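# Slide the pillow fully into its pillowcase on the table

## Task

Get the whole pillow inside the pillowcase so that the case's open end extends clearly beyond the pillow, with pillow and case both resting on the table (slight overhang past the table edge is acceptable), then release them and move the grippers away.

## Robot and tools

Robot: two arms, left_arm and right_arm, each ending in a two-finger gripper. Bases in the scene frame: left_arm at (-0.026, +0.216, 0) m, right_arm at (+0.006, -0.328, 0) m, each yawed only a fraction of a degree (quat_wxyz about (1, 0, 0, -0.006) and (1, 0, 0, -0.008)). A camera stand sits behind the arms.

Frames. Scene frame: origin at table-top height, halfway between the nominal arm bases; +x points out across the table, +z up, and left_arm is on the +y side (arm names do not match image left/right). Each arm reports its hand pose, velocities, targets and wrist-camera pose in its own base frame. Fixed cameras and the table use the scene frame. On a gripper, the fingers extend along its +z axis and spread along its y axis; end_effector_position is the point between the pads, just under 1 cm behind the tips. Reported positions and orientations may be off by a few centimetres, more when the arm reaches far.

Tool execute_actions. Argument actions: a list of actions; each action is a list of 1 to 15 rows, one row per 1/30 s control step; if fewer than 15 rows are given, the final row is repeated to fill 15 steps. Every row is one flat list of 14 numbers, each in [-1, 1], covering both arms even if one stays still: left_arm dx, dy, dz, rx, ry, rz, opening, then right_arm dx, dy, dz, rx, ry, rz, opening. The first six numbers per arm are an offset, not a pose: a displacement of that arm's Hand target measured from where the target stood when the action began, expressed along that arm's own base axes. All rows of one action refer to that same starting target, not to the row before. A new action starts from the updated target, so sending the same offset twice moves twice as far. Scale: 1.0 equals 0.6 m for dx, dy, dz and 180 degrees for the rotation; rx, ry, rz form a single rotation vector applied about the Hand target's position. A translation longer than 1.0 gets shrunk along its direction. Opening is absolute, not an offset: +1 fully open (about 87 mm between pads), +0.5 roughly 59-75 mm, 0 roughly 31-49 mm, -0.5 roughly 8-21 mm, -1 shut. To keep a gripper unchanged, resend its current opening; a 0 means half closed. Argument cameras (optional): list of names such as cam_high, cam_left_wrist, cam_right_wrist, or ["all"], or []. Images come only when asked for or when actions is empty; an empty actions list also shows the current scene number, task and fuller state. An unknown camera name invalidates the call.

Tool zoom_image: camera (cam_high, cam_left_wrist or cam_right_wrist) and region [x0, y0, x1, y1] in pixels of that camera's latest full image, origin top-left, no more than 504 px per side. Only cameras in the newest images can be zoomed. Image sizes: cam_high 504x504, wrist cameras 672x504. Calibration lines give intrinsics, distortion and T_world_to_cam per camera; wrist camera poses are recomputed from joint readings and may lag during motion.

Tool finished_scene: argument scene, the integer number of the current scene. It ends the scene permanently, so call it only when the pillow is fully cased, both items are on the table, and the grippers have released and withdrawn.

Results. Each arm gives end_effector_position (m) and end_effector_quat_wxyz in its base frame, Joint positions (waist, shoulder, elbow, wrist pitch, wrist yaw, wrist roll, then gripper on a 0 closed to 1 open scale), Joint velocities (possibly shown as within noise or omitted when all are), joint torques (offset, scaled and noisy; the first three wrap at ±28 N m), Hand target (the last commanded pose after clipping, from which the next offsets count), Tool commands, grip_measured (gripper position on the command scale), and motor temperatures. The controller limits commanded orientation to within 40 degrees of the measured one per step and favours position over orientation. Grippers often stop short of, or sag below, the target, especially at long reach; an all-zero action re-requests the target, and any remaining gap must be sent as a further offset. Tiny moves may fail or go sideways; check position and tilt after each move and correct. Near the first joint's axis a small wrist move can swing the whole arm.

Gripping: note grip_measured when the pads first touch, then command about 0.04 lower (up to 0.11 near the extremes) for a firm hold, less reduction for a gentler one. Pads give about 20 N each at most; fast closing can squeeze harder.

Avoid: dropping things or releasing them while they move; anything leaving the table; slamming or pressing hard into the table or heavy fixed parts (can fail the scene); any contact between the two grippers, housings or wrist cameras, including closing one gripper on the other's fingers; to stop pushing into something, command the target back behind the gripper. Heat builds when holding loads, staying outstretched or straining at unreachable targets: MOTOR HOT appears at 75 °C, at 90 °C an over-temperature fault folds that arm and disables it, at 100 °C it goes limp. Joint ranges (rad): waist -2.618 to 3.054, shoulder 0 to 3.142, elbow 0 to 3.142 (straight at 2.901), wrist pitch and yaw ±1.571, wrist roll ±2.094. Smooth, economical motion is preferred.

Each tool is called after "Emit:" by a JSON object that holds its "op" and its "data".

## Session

Emit:
{"op": "execute_actions", "data": {"actions": []}}

Emit:
{"op": "zoom_image", "data": {"camera": "cam_high", "region": [80, 20, 480, 420]}}

Scene clock: 0.00 s.
left_arm: end_effector_position=(+0.2586, -0.1525, +0.1702) grip_measured=+1.000 end_effector_quat_wxyz=(+0.351, -0.108, +0.904, -0.218) | right_arm: end_effector_position=(+0.2887, +0.1235, +0.1754) grip_measured=+1.000 end_effector_quat_wxyz=(+0.346, -0.203, +0.906, +0.137)
Joint positions: left_arm=[-0.451 1.018 0.861 -0.563 -0.011 -0.684 1] | right_arm=[0.299 1.206 1.066 -0.691 -0.204 -0.063 1]
Joint velocities: within noise
Joint torques (N m): no reading
Motor temperatures (°C): left_arm=[22 30 28 31 21 23 20] | right_arm=[21 27 28 27 21 20 20]
Heat: left arm: 31 °C; right arm: 28 °C.
Hand target: left_arm +0.2595, -0.1530, +0.1742; +0.354, -0.108, +0.902, -0.220 | right_arm +0.2895, +0.1237, +0.1792; +0.351, -0.203, +0.904, +0.137
Tool commands: left_gripper/opening=+1.0 right_gripper/opening=+1.0
camera_calibration:
cam_left_wrist: T_world_to_cam=[[0.03597, -0.87699, 0.47917, -0.22755], [-0.9918, 0.02752, 0.12483, 0.25793], [-0.12266, -0.47973, -0.8688, 0.24785]] pos_world=[0.2944, -0.08776, 0.29217]
cam_right_wrist: T_world_to_cam=[[0.45147, -0.88712, -0.09591, -0.00837], [-0.87682, -0.461, 0.13662, 0.30542], [-0.16542, 0.02241, -0.98597, 0.3633]] pos_world=[0.33168, 0.12523, 0.31567]

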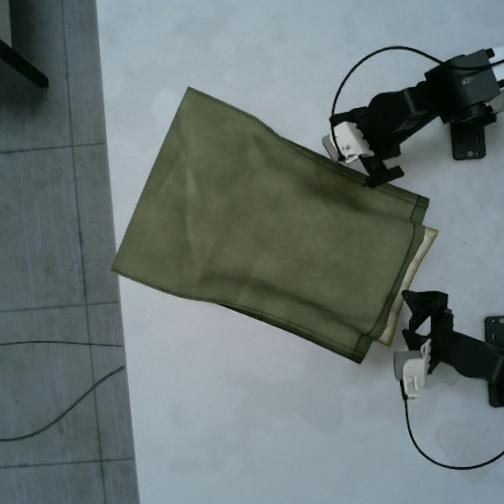

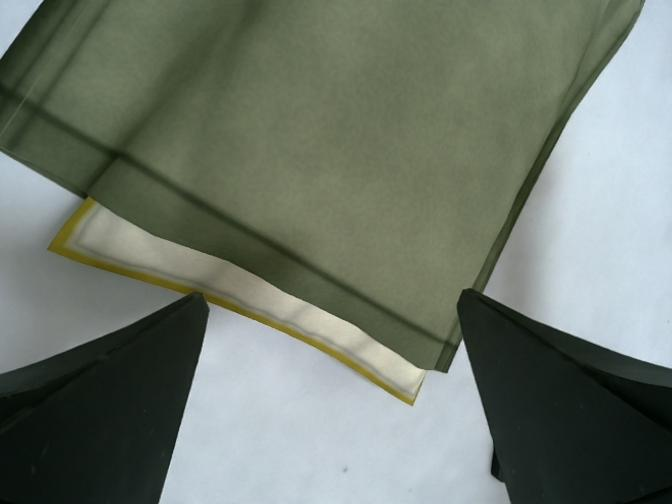

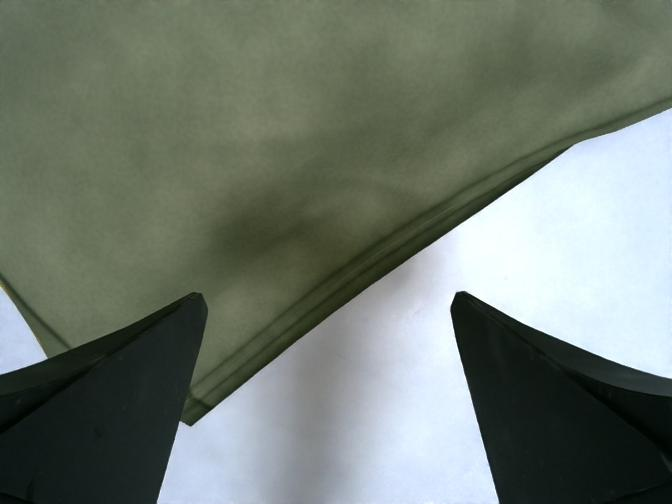

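Scaled by 1.260 from the camera's image (finer frame: 720x720).

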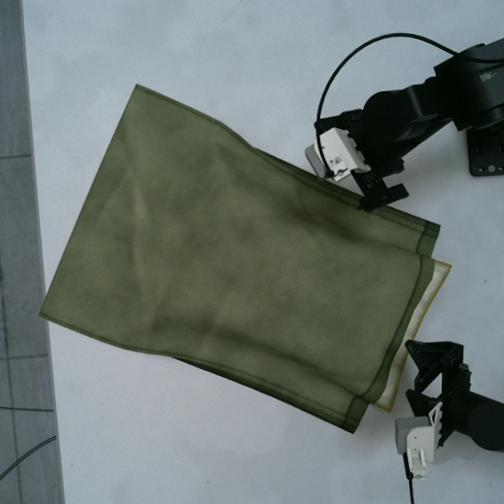

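Emit:
{"op": "execute_actions", "data": {"actions": [[[0.06,0.08,0,0.099,0.0988,-0.105,0.2,-0.15,0.045,0,-0.018,0.126,-0.136,0.2]],[[0.065,0.081,-0.14,0.099,0.0988,-0.105,0.2,-0.144,0.0455,-0.132,-0.018,0.126,-0.136,0.2]],[[0,0,0,0,0,0,0.2,0,0,0,0,0,0,0.2]]], "cameras": ["cam_left_wrist","cam_right_wrist"]}}

Scene clock: 49.77 s.
left_arm: end_effector_position=(+0.3312, -0.0568, +0.0876) grip_measured=+0.200 end_effector_quat_wxyz=(+0.000, +0.222, +0.975, -0.005) | right_arm: end_effector_position=(+0.1198, +0.1798, +0.1041) grip_measured=+0.200 end_effector_quat_wxyz=(+0.009, +0.225, +0.974, +0.008)
Joint positions: left_arm=[-0.195 1.979 1.665 -1.257 0.01 0.253 0.6] | right_arm=[0.805 1.373 1.061 -1.236 0.008 1.259 0.6]
Joint torques (N m): left_arm=[-0.42 -9.39 10.47 0.22 -0.02 0.26] | right_arm=[0.31 -3.86 4.15 0.26 -0.05 0]
Motor temperatures (°C): left_arm=[22 30 34 34 21 23 20] | right_arm=[21 28 31 29 21 20 20]
Heat: left arm: 34 °C; right arm: 31 °C.
Hand target: left_arm +0.3345, -0.0564, +0.0902; -0.001, +0.231, +0.973, +0.000 | right_arm +0.1131, +0.1780, +0.1001; -0.001, +0.228, +0.974, +0.000
Off the commanded pose: left_arm 0.004 m, 1 deg | right_arm 0.008 m, 1 deg.
cam_left_wrist: T_world_to_cam=[[-0.43036, -0.90238, 0.02243, 0.08625], [-0.57345, 0.29251, 0.76524, 0.15799], [-0.6971, 0.31647, -0.64335, 0.44658]] pos_world=[0.43902, -0.10971, 0.16447]
cam_right_wrist: T_world_to_cam=[[-0.44097, -0.89752, -0.00229, 0.21005], [-0.57356, 0.27984, 0.76988, -0.04241], [-0.69034, 0.34081, -0.63818, 0.23321]] pos_world=[0.2293, 0.12091, 0.18196]

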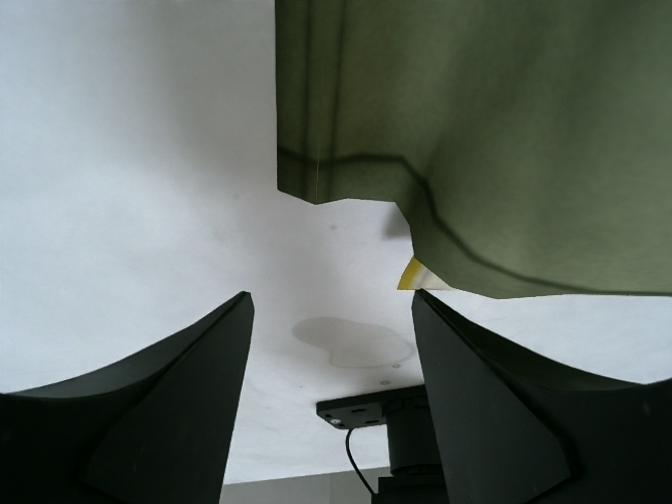

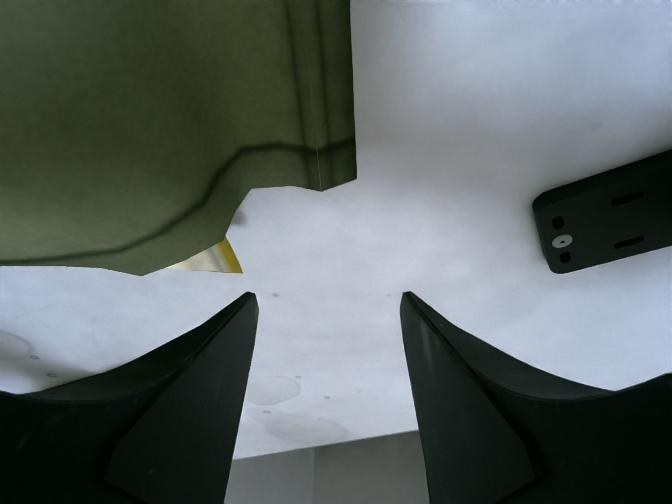

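Emit:
{"op": "execute_actions", "data": {"actions": [[[-0.008,0.013,-0.08,0,0,0,0.2,-0.022,0.015,-0.09,0,0,0,0.2]],[[0,0,-0.08,0,0,0,0.2,0,0,-0.09,0,0,0,0.2]],[[0,0,0,0,0,0,0.2,0,0,0,0,0,0,0.2]],[[0,0,0,0,0,0,-0.3,0,0,0,0,0,0,-0.3]],[[0,0,0,0,0,0,-0.7,0,0,0,0,0,0,-0.7]],[[0,0,0,0,0,0,-1,0,0,0,0,0,0,-1]],[[0,0,0,0,0,0,-1,0,0,0,0,0,0,-1]]], "cameras": ["cam_left_wrist","cam_right_wrist"]}}

Scene clock: 68.00 s.
left_arm: end_effector_position=(+0.3180, -0.0552, +0.0097) grip_measured=-0.921 end_effector_quat_wxyz=(-0.017, +0.229, +0.973, -0.017) | right_arm: end_effector_position=(+0.1057, +0.2039, +0.0083) grip_measured=-0.943 end_effector_quat_wxyz=(-0.004, +0.227, +0.973, +0.044)
Joint positions: left_arm=[-0.189 2.03 1.415 -0.992 0.032 0.273 0.039] | right_arm=[0.879 1.47 0.732 -0.757 -0.047 1.34 0.029]
Joint torques (N m): left_arm=[0.61 -8.39 5.34 1.15 -0.18 0.18] | right_arm=[0.29 -1.43 3.17 0.26 0.53 -0.11]
Heat: left arm: 35 °C; right arm: 31 °C.
Hand target: left_arm +0.3297, -0.0485, -0.0058; -0.001, +0.231, +0.973, +0.000 | right_arm +0.0999, +0.1870, -0.0079; -0.001, +0.228, +0.974, +0.000
Off the commanded pose: left_arm 0.020 m, 3 deg | right_arm 0.024 m, 5 deg.
cam_left_wrist: T_world_to_cam=[[-0.44166, -0.89565, 0.05244, 0.08754], [-0.53927, 0.31173, 0.78231, 0.19961], [-0.71703, 0.31723, -0.62067, 0.39294]] pos_world=[0.42806, -0.10848, 0.08314]
cam_right_wrist: T_world_to_cam=[[-0.44461, -0.89319, -0.06736, 0.22513], [-0.56508, 0.22135, 0.79479, 0.02735], [-0.69499, 0.39143, -0.60313, 0.14396]] pos_world=[0.2156, 0.13868, 0.08026]

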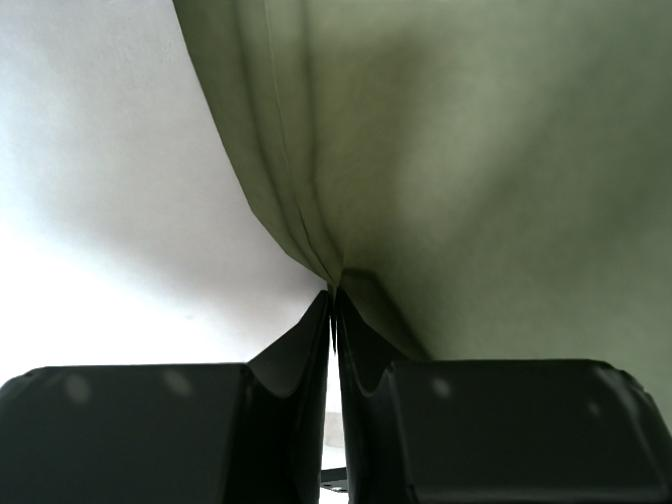

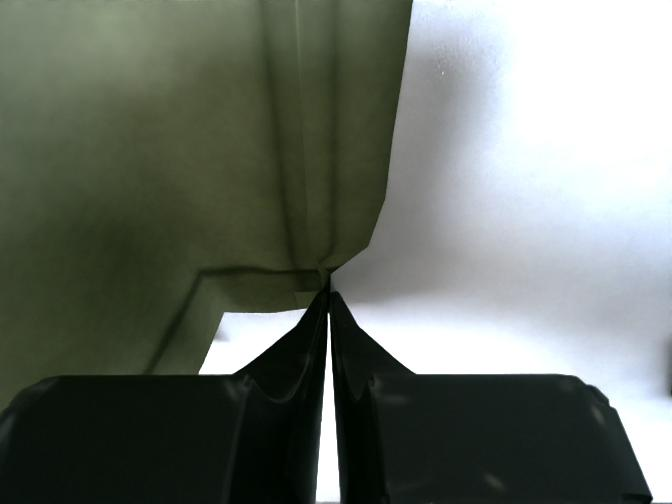

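Emit:
{"op": "execute_actions", "data": {"actions": [[[-0.01,-0.035,0.1,0,0,0,-1,0.03,0.03,0.1,0,0,0,-1],[-0.017,-0.058,0.225,0,0,0,-1,0.05,0.052,0.225,0,0,0,-1]],[[0.06,-0.03,0.15,-0.037,-0.075,0,-1,0.06,-0.03,0.15,-0.037,-0.075,0,-1]],[[0.06,-0.03,0.14,-0.037,-0.075,0,-1,0.06,-0.03,0.14,-0.037,-0.075,0,-1]],[[0.09,-0.045,0.11,-0.025,-0.05,0,-1,0.09,-0.045,0.11,-0.025,-0.05,0,-1]],[[0.09,-0.045,0.11,-0.025,-0.05,0,-1,0.09,-0.045,0.11,-0.025,-0.05,0,-1]],[[0,0,0,0,0,0,-1,0,0,0,0,0,0,-1]]], "cameras": ["all"]}}

Scene clock: 89.70 s.
left_arm: end_effector_position=(+0.4933, -0.1686, +0.4163) grip_measured=-0.928 end_effector_quat_wxyz=(+0.557, +0.188, +0.802, -0.107) | right_arm: end_effector_position=(+0.3085, +0.1286, +0.4216) grip_measured=-0.946 end_effector_quat_wxyz=(+0.507, +0.158, +0.847, -0.030)
Joint positions: left_arm=[-0.297 2.127 2.848 -1.089 0.115 0.083 0.036] | right_arm=[0.72 1.719 2.536 -1.587 0.801 0.734 0.027]
Joint torques (N m): left_arm=[-0.17 -10.39 8.03 2.61 0.2 -0.15] | right_arm=[0.25 -4.74 5.94 1.48 0.51 -0.28]
Motor temperatures (°C): left_arm=[22 35 35 33 21 23 21] | right_arm=[21 28 31 28 21 20 20]
Heat: left arm: 35 °C; right arm: 31 °C.
Hand target: left_arm +0.4995, -0.1733, +0.4352; +0.412, +0.209, +0.882, -0.096 | right_arm +0.3099, +0.1282, +0.4331; +0.413, +0.206, +0.882, -0.097
Off the commanded pose: left_arm 0.020 m, 19 deg | right_arm 0.012 m, 15 deg.
elbow stopped short (left arm): the move would have taken joint 3 (elbow) straighter than the controller allows.
joint read past its limit (right arm) — joint 4 (wrist pitch), lower limit.
joint sent to its limit (right arm) — joint 4 (wrist pitch), lower limit. The joint targets are off in orientation, not in position.
cam_left_wrist: T_world_to_cam=[[-0.43008, -0.90232, -0.0292, 0.06914], [-0.84969, 0.4155, -0.32462, 0.64279], [0.30504, -0.1148, -0.94539, 0.36517]] pos_world=[0.46452, -0.16277, 0.5559]
cam_right_wrist: T_world_to_cam=[[-0.3138, -0.94381, -0.10374, 0.25743], [-0.93027, 0.32747, -0.16539, 0.33391], [0.19006, 0.04461, -0.98076, 0.49443]] pos_world=[0.29744, 0.11156, 0.56685]

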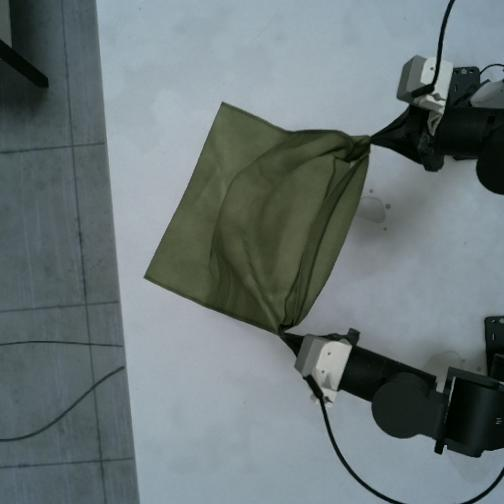

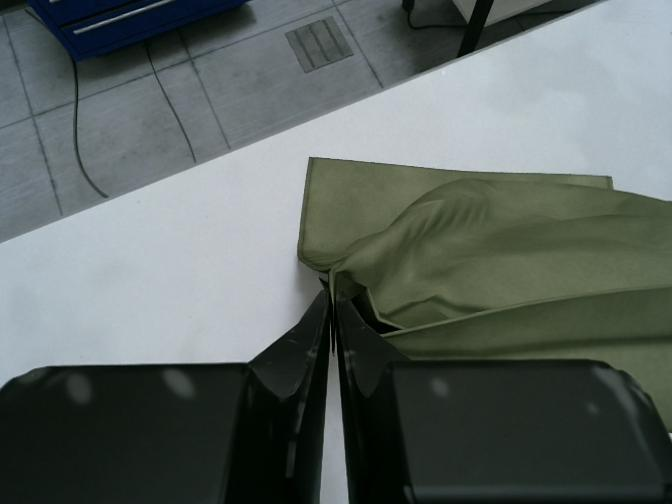

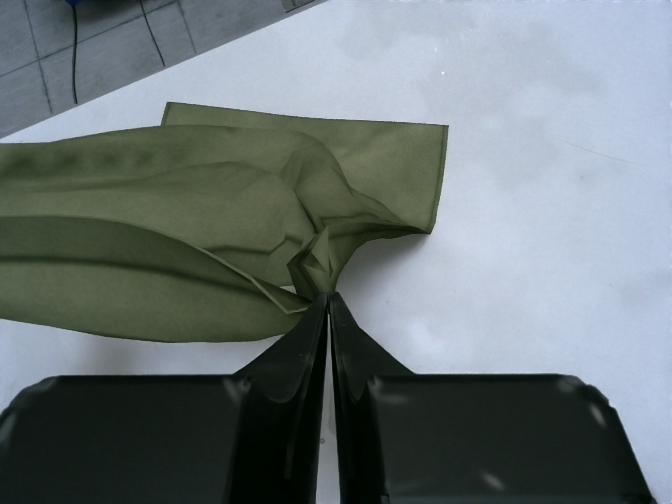

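Emit:
{"op": "execute_actions", "data": {"actions": [[[0,0,-0.01,0,0,0,-1,0,0,-0.01,0,0,0,-1],[0,0,-0.03,0,0,0,-1,0,0,-0.03,0,0,0,-1],[0,0,-0.06,0,0,0,-1,0,0,-0.06,0,0,0,-1],[0,0,-0.08,0,0,0,-1,0,0,-0.08,0,0,0,-1],[0,0,-0.1,0,0,0,-1,0,0,-0.1,0,0,0,-1],[0,0,-0.1,0,0,0,-1,0,0,-0.1,0,0,0,-1],[0,0,-0.08,0,0,0,-1,0,0,-0.08,0,0,0,-1],[0,0,-0.05,0,0,0,-1,0,0,-0.05,0,0,0,-1],[0,0,-0.02,0,0,0,-1,0,0,-0.02,0,0,0,-1],[0,0,0,0,0,0,-1,0,0,0,0,0,0,-1]],[[0,0,-0.01,0,0,0,-1,0,0,-0.01,0,0,0,-1],[0,0,-0.03,0,0,0,-1,0,0,-0.03,0,0,0,-1],[0,0,-0.06,0,0,0,-1,0,0,-0.06,0,0,0,-1],[0,0,-0.08,0,0,0,-1,0,0,-0.08,0,0,0,-1],[0,0,-0.1,0,0,0,-1,0,0,-0.1,0,0,0,-1],[0,0,-0.1,0,0,0,-1,0,0,-0.1,0,0,0,-1],[0,0,-0.08,0,0,0,-1,0,0,-0.08,0,0,0,-1],[0,0,-0.05,0,0,0,-1,0,0,-0.05,0,0,0,-1],[0,0,-0.02,0,0,0,-1,0,0,-0.02,0,0,0,-1],[0,0,0,0,0,0,-1,0,0,0,0,0,0,-1]]], "cameras": ["all"]}}

Emit:
{"op": "zoom_image", "data": {"camera": "cam_high", "region": [130, 90, 400, 360]}}

Scene clock: 108.30 s.
left_arm: end_effector_position=(+0.5039, -0.1726, +0.3995) grip_measured=-0.928 end_effector_quat_wxyz=(+0.544, +0.190, +0.810, -0.108) | right_arm: end_effector_position=(+0.3096, +0.1294, +0.4200) grip_measured=-0.946 end_effector_quat_wxyz=(+0.504, +0.160, +0.848, -0.027)
Joint positions: left_arm=[-0.297 2.163 2.848 -1.083 0.119 0.083 0.036] | right_arm=[0.715 1.721 2.533 -1.584 0.791 0.739 0.027]
Joint torques (N m): left_arm=[-0.12 -14.58 8.36 2.42 0.15 -0.11] | right_arm=[0.29 -5.04 5.75 1.49 0.53 -0.32]
Motor temperatures (°C): left_arm=[22 36 34 41 21 23 21] | right_arm=[21 29 31 29 21 20 20]
Heat: left arm: 41 °C; right arm: 31 °C.
Hand target: left_arm +0.4996, -0.1733, +0.4351; +0.412, +0.209, +0.881, -0.096 | right_arm +0.3100, +0.1283, +0.4330; +0.413, +0.206, +0.882, -0.097
Off the commanded pose: left_arm 0.036 m, 17 deg | right_arm 0.013 m, 15 deg.
elbow stopped short (left arm): the move would have taken joint 3 (elbow) straighter than the controller allows.
joint read past its limit (right arm) — joint 4 (wrist pitch), lower limit.
joint sent to its limit (right arm) — joint 4 (wrist pitch), lower limit. The joint targets are off in orientation, not in position.
cam_left_wrist: T_world_to_cam=[[-0.43405, -0.90058, -0.0234, 0.06967], [-0.85716, 0.42084, -0.29691, 0.64165], [0.27725, -0.10881, -0.95462, 0.36423]] pos_world=[0.47926, -0.16765, 0.53984]
cam_right_wrist: T_world_to_cam=[[-0.31416, -0.94306, -0.10923, 0.26077], [-0.93116, 0.32852, -0.15818, 0.33147], [0.18505, 0.05202, -0.98135, 0.49353]] pos_world=[0.29924, 0.11136, 0.56524]

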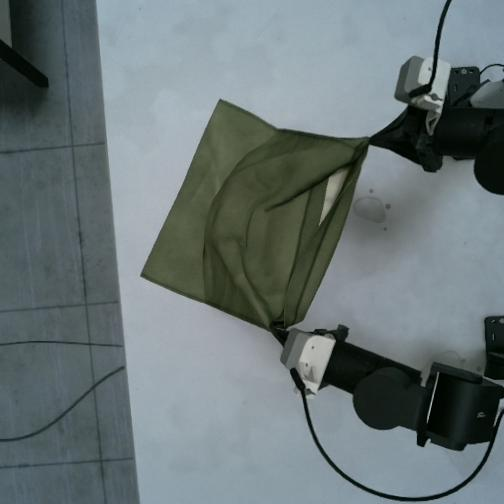

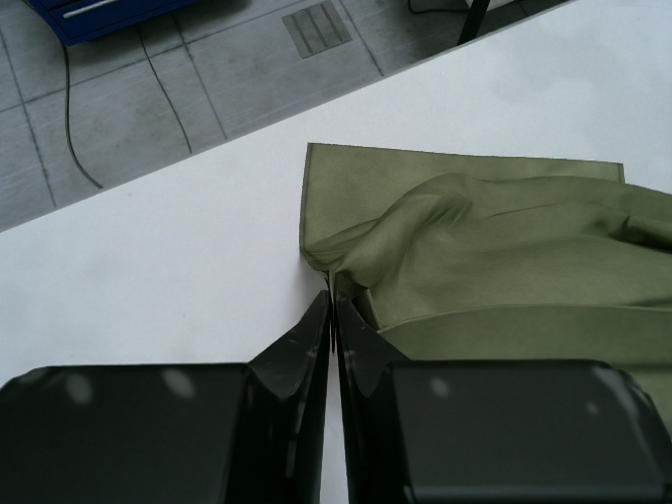

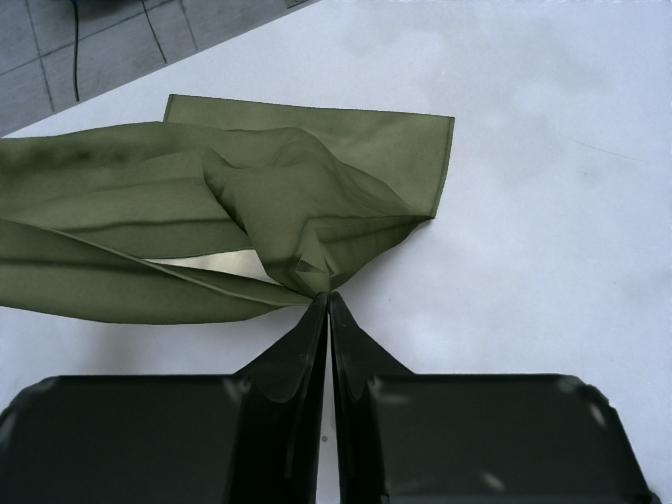

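Scaled by 1.867 from the camera's image (finer frame: 720x720).

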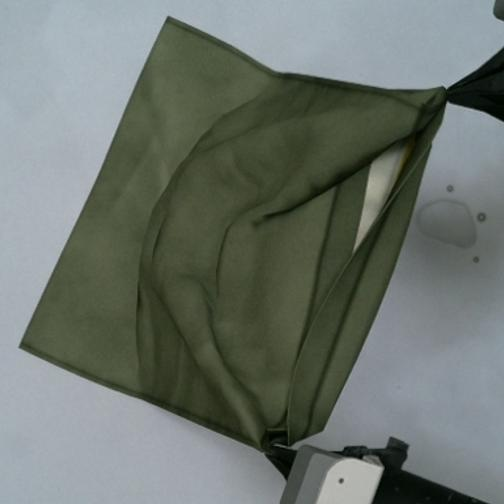

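Emit:
{"op": "execute_actions", "data": {"actions": [[[-0.09,0.045,0,0,0,0,-1,-0.09,0.045,0,0,0,0,-1]],[[-0.1,0.05,0.02,0,0,0,-1,-0.1,0.05,0.02,0,0,0,-1]],[[0,0,-0.01,0,0,0,-1,0,0,-0.01,0,0,0,-1],[0,0,-0.03,0,0,0,-1,0,0,-0.03,0,0,0,-1],[0,0,-0.06,0,0,0,-1,0,0,-0.06,0,0,0,-1],[0,0,-0.08,0,0,0,-1,0,0,-0.08,0,0,0,-1],[0,0,-0.1,0,0,0,-1,0,0,-0.1,0,0,0,-1],[0,0,-0.1,0,0,0,-1,0,0,-0.1,0,0,0,-1],[0,0,-0.08,0,0,0,-1,0,0,-0.08,0,0,0,-1],[0,0,-0.05,0,0,0,-1,0,0,-0.05,0,0,0,-1],[0,0,-0.02,0,0,0,-1,0,0,-0.02,0,0,0,-1],[0,0,0,0,0,0,-1,0,0,0,0,0,0,-1]],[[0,0,-0.01,0,0,0,-1,0,0,-0.01,0,0,0,-1],[0,0,-0.03,0,0,0,-1,0,0,-0.03,0,0,0,-1],[0,0,-0.06,0,0,0,-1,0,0,-0.06,0,0,0,-1],[0,0,-0.08,0,0,0,-1,0,0,-0.08,0,0,0,-1],[0,0,-0.1,0,0,0,-1,0,0,-0.1,0,0,0,-1],[0,0,-0.1,0,0,0,-1,0,0,-0.1,0,0,0,-1],[0,0,-0.08,0,0,0,-1,0,0,-0.08,0,0,0,-1],[0,0,-0.05,0,0,0,-1,0,0,-0.05,0,0,0,-1],[0,0,-0.02,0,0,0,-1,0,0,-0.02,0,0,0,-1],[0,0,0,0,0,0,-1,0,0,0,0,0,0,-1]]], "cameras": ["all"]}}

Emit:
{"op": "zoom_image", "data": {"camera": "cam_high", "region": [130, 90, 460, 420]}}

Scene clock: 129.87 s.
left_arm: end_effector_position=(+0.3844, -0.1173, +0.4245) grip_measured=-0.928 end_effector_quat_wxyz=(+0.476, +0.198, +0.851, -0.103) | right_arm: end_effector_position=(+0.1952, +0.1852, +0.4335) grip_measured=-0.946 end_effector_quat_wxyz=(+0.532, +0.092, +0.832, +0.126)
Joint positions: left_arm=[-0.232 1.929 2.846 -1.481 0.177 0.127 0.036] | right_arm=[1.238 1.428 2.228 -1.585 0.965 1.031 0.027]
Joint torques (N m): left_arm=[0.54 -9.4 6.99 2.33 0.18 -0.05] | right_arm=[0.35 -2.02 5.59 1.36 0.55 -0.35]
Heat: left arm: 42 °C; right arm: 32 °C.
Hand target: left_arm +0.3855, -0.1163, +0.4473; +0.413, +0.209, +0.881, -0.096 | right_arm +0.1959, +0.1852, +0.4451; +0.413, +0.206, +0.882, -0.097
Off the commanded pose: left_arm 0.023 m, 8 deg | right_arm 0.012 m, 32 deg.
elbow stopped short (left arm): the move would have taken joint 3 (elbow) straighter than the controller allows.
joint read past its limit (right arm) — joint 4 (wrist pitch), lower limit.
joint sent to its limit (right arm) — joint 4 (wrist pitch), lower limit. The joint targets are off in orientation, not in position.
cam_left_wrist: T_world_to_cam=[[-0.44228, -0.89686, -0.00471, 0.06386], [-0.88745, 0.43839, -0.14232, 0.47147], [0.12971, -0.05877, -0.98981, 0.50481]] pos_world=[0.38117, -0.11974, 0.56707]
cam_right_wrist: T_world_to_cam=[[-0.03532, -0.95246, -0.3026, 0.31007], [-0.96908, 0.10663, -0.2225, 0.28517], [0.24419, 0.28538, -0.92678, 0.44657]] pos_world=[0.17826, 0.13747, 0.57115]

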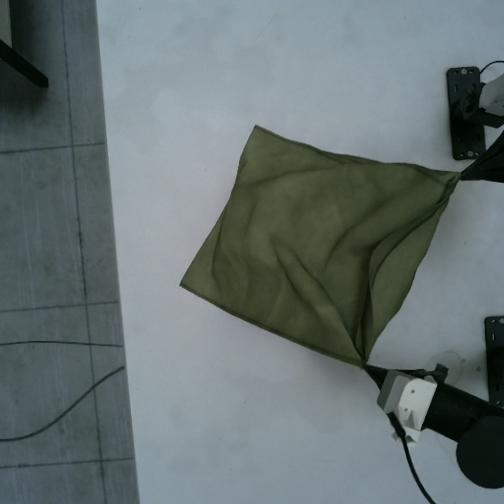

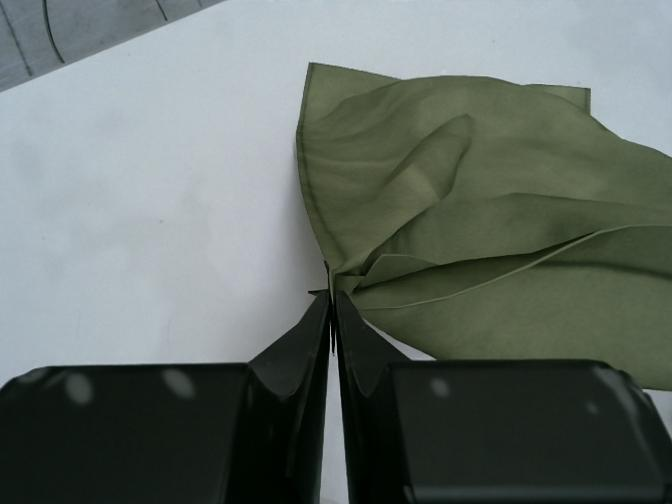

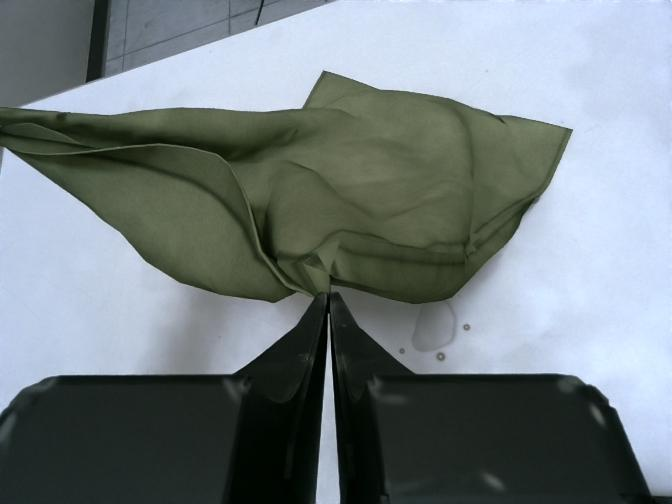

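Scaled by 1.527 from the camera's image (finer frame: 720x720).

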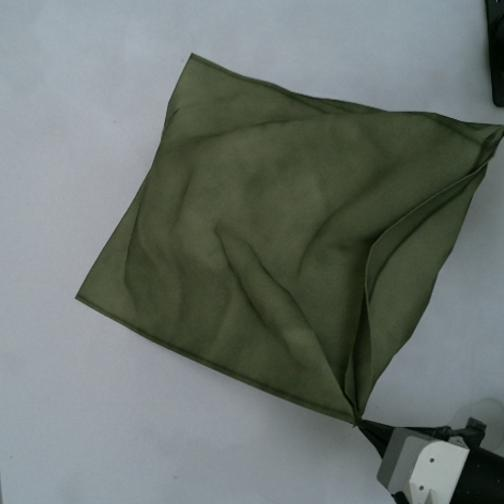

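Emit:
{"op": "execute_actions", "data": {"actions": [[[-0.05,0.025,-0.1,0.02,0.04,0,-1,-0.05,0.025,-0.1,0.02,0.04,0,-1],[-0.105,0.052,-0.217,0.04,0.08,0,-1,-0.105,0.052,-0.217,0.04,0.08,0,-1]],[[-0.052,0.026,-0.217,0.06,0.12,0,-1,-0.052,0.026,-0.217,0.06,0.12,0,-1]],[[-0.022,0.011,-0.2,0.02,0.05,0,-1,-0.022,0.011,-0.2,0.02,0.05,0,-1]],[[0,0,0,0,0,0,-1,0,0,0,0,0,0,-1]]], "cameras": ["all"]}}

Scene clock: 146.20 s.
left_arm: end_effector_position=(+0.2743, -0.0623, +0.0657) grip_measured=-0.928 end_effector_quat_wxyz=(-0.011, +0.222, +0.975, -0.011) | right_arm: end_effector_position=(+0.0895, +0.2406, +0.0667) grip_measured=-0.946 end_effector_quat_wxyz=(+0.006, +0.229, +0.973, -0.008)
Joint positions: left_arm=[-0.24 1.805 1.342 -1.129 0.023 0.209 0.036] | right_arm=[1.063 1.547 1.064 -1.1 0.015 1.526 0.027]
Joint torques (N m): left_arm=[-0.64 -9.43 7.43 0.57 0.02 0.17] | right_arm=[-0.79 -5.7 4.12 0.3 -0.04 -0.31]
Heat: left arm: 40 °C; right arm: 31 °C.
Hand target: left_arm +0.2780, -0.0629, +0.0668; +0.000, +0.231, +0.973, -0.006 | right_arm +0.0885, +0.2386, +0.0647; +0.001, +0.227, +0.974, -0.006
Off the commanded pose: left_arm 0.004 m, 2 deg | right_arm 0.003 m, 1 deg.
cam_left_wrist: T_world_to_cam=[[-0.42989, -0.90205, 0.03877, 0.05627], [-0.55505, 0.29789, 0.77665, 0.13832], [-0.71213, 0.31235, -0.62874, 0.3975]] pos_world=[0.38404, -0.11461, 0.14032]
cam_right_wrist: T_world_to_cam=[[-0.44868, -0.8932, 0.02968, 0.2486], [-0.56035, 0.30704, 0.76924, -0.05577], [-0.6962, 0.32852, -0.63826, 0.17122]] pos_world=[0.19949, 0.18293, 0.1448]

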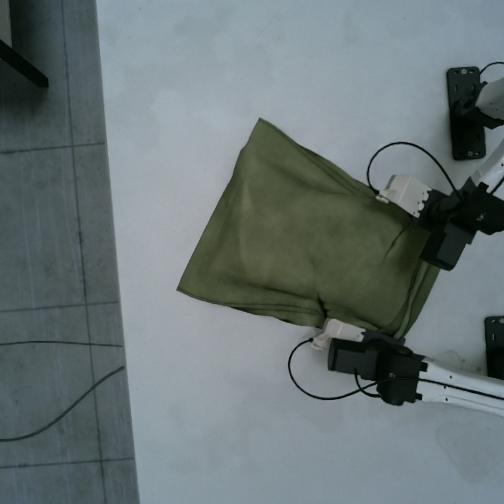

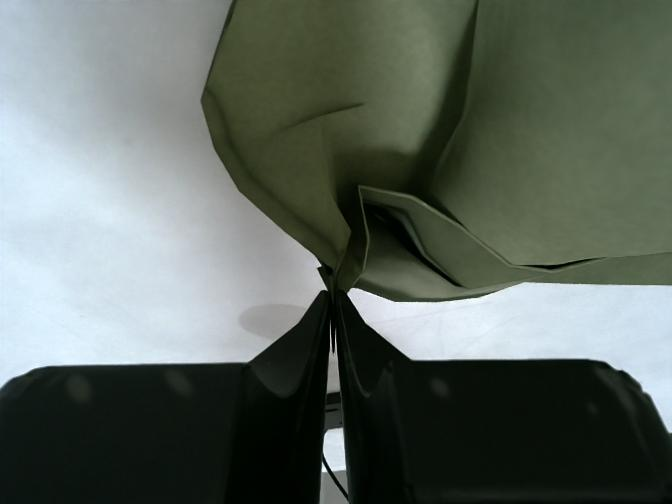

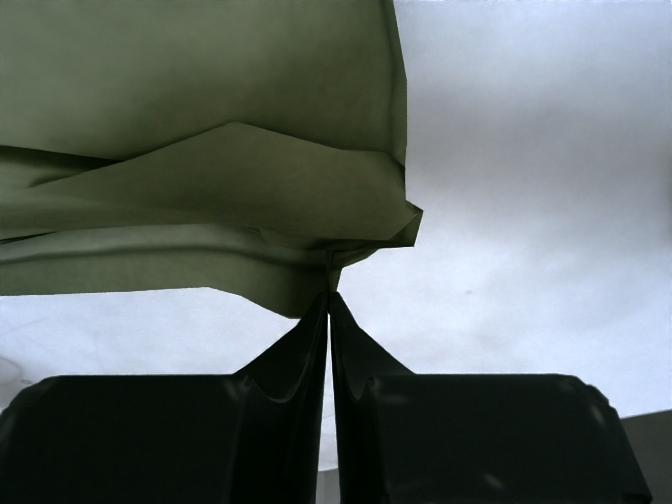

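Emit:
{"op": "execute_actions", "data": {"actions": [[[-0.06,0.067,-0.065,0,0,0,-1,-0.09,0.007,-0.065,0,0,0,-1]],[[0,0,0,0,0,0,-1,0,0,0,0,0,0,-1]],[[0,0,0,0,0,0,-0.3,0,0,0,0,0,0,-0.3]],[[0,0,0,0,0,0,0.3,0,0,0,0,0,0,0.3]],[[0,0,0.1,0,0,0,0.3,0,0,0.1,0,0,0,0.3]],[[0,0.05,0.2,0,0,0,0.3,0,-0.05,0.2,0,0,0,0.3]],[[-0.06,0.25,0.05,0,0,0,0.3,0.1,-0.35,0.05,0,0,0,0.3]],[[0,0,0,0,0,0,0.3,0,0,0,0,0,0,0.3]]], "cameras": ["all"]}}

Emit:
{"op": "zoom_image", "data": {"camera": "cam_high", "region": [160, 100, 490, 430]}}

Scene clock: 162.47 s.
left_arm: end_effector_position=(+0.2058, +0.1566, +0.2330) grip_measured=+0.300 end_effector_quat_wxyz=(+0.069, +0.224, +0.969, +0.076) | right_arm: end_effector_position=(+0.0960, +0.0017, +0.2299) grip_measured=+0.300 end_effector_quat_wxyz=(+0.270, +0.213, +0.939, +0.029)
Joint positions: left_arm=[0.504 1.492 1.68 -1.554 -0.02 0.96 0.65] | right_arm=[-0.137 0.709 1.251 -1.564 -0.012 0.312 0.65]
Joint torques (N m): left_arm=[0.06 -4.79 9.52 0.61 0.15 0.16] | right_arm=[-0.98 2.59 6.24 1.16 -0.14 -0.25]
Motor temperatures (°C): left_arm=[22 39 35 36 21 23 21] | right_arm=[21 29 31 28 21 20 21]
Heat: left arm: 39 °C; right arm: 31 °C.
Hand target: left_arm +0.2061, +0.1573, +0.2378; +0.000, +0.231, +0.973, -0.006 | right_arm +0.0945, +0.0028, +0.2357; +0.001, +0.227, +0.974, -0.006
Off the commanded pose: left_arm 0.005 m, 12 deg | right_arm 0.006 m, 32 deg.
joint sent to its limit (left arm) — joint 4 (wrist pitch), lower limit. The joint targets are off in orientation, not in position.
joint sent to its limit (right arm) — joint 4 (wrist pitch), lower limit. The joint targets are off in orientation, not in position.
cam_left_wrist: T_world_to_cam=[[-0.42271, -0.89095, -0.16592, 0.26221], [-0.69714, 0.20269, 0.68768, -0.03002], [-0.57906, 0.40636, -0.7068, 0.36159]] pos_world=[0.29929, 0.09277, 0.31972]
cam_right_wrist: T_world_to_cam=[[-0.39372, -0.90588, -0.15611, 0.07083], [-0.87765, 0.31995, 0.35689, 0.0209], [-0.27335, 0.27752, -0.92101, 0.38279]] pos_world=[0.15086, -0.04875, 0.35615]

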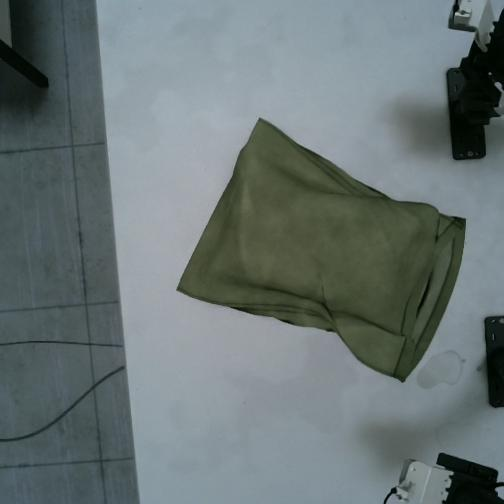

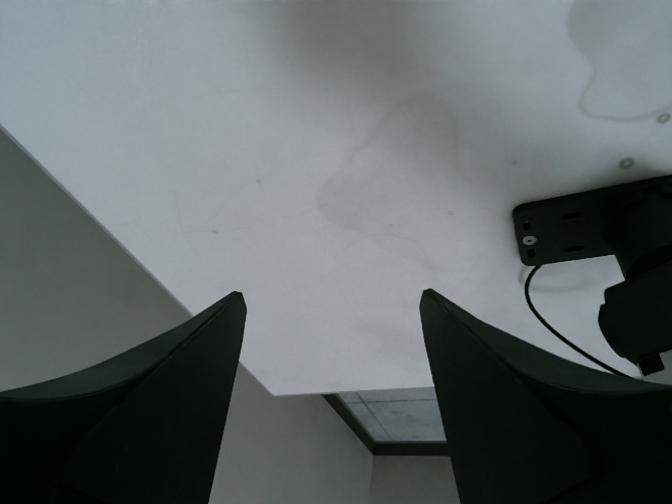

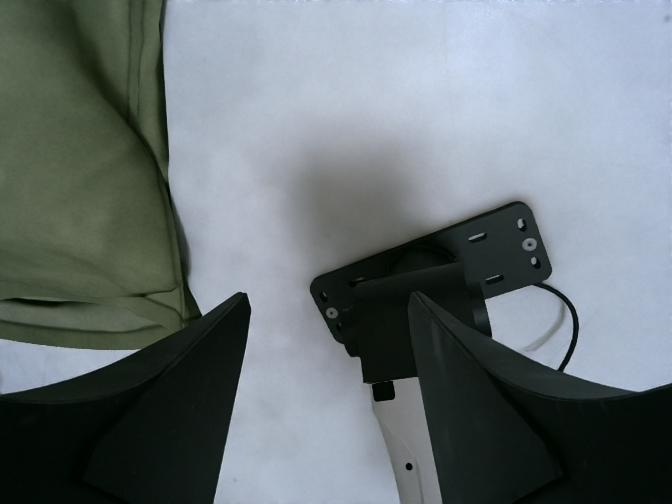

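Scaled by 1.527 from the camera's image (finer frame: 720x720).

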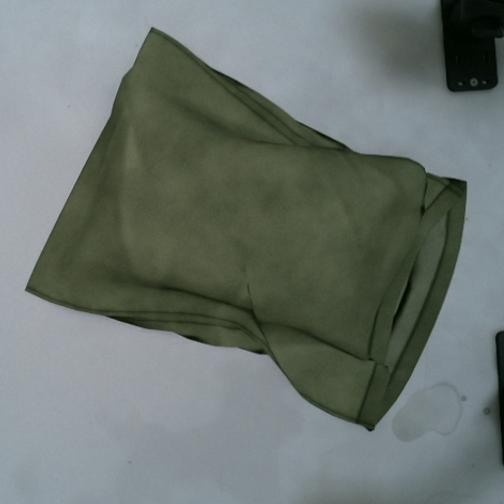

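Emit:
{"op": "zoom_image", "data": {"camera": "cam_high", "region": [370, 190, 490, 390]}}

Scaled by 2.520 from the camera's image (finer frame: 720x720).

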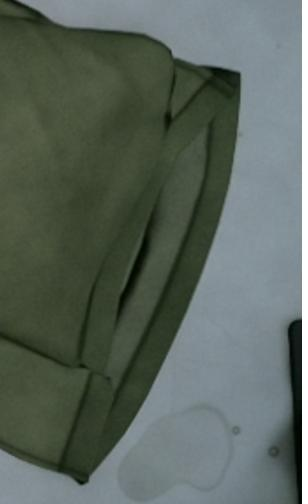

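Emit:
{"op": "finished_scene", "data": {"scene": 2}}

The scene is finished: the task was done.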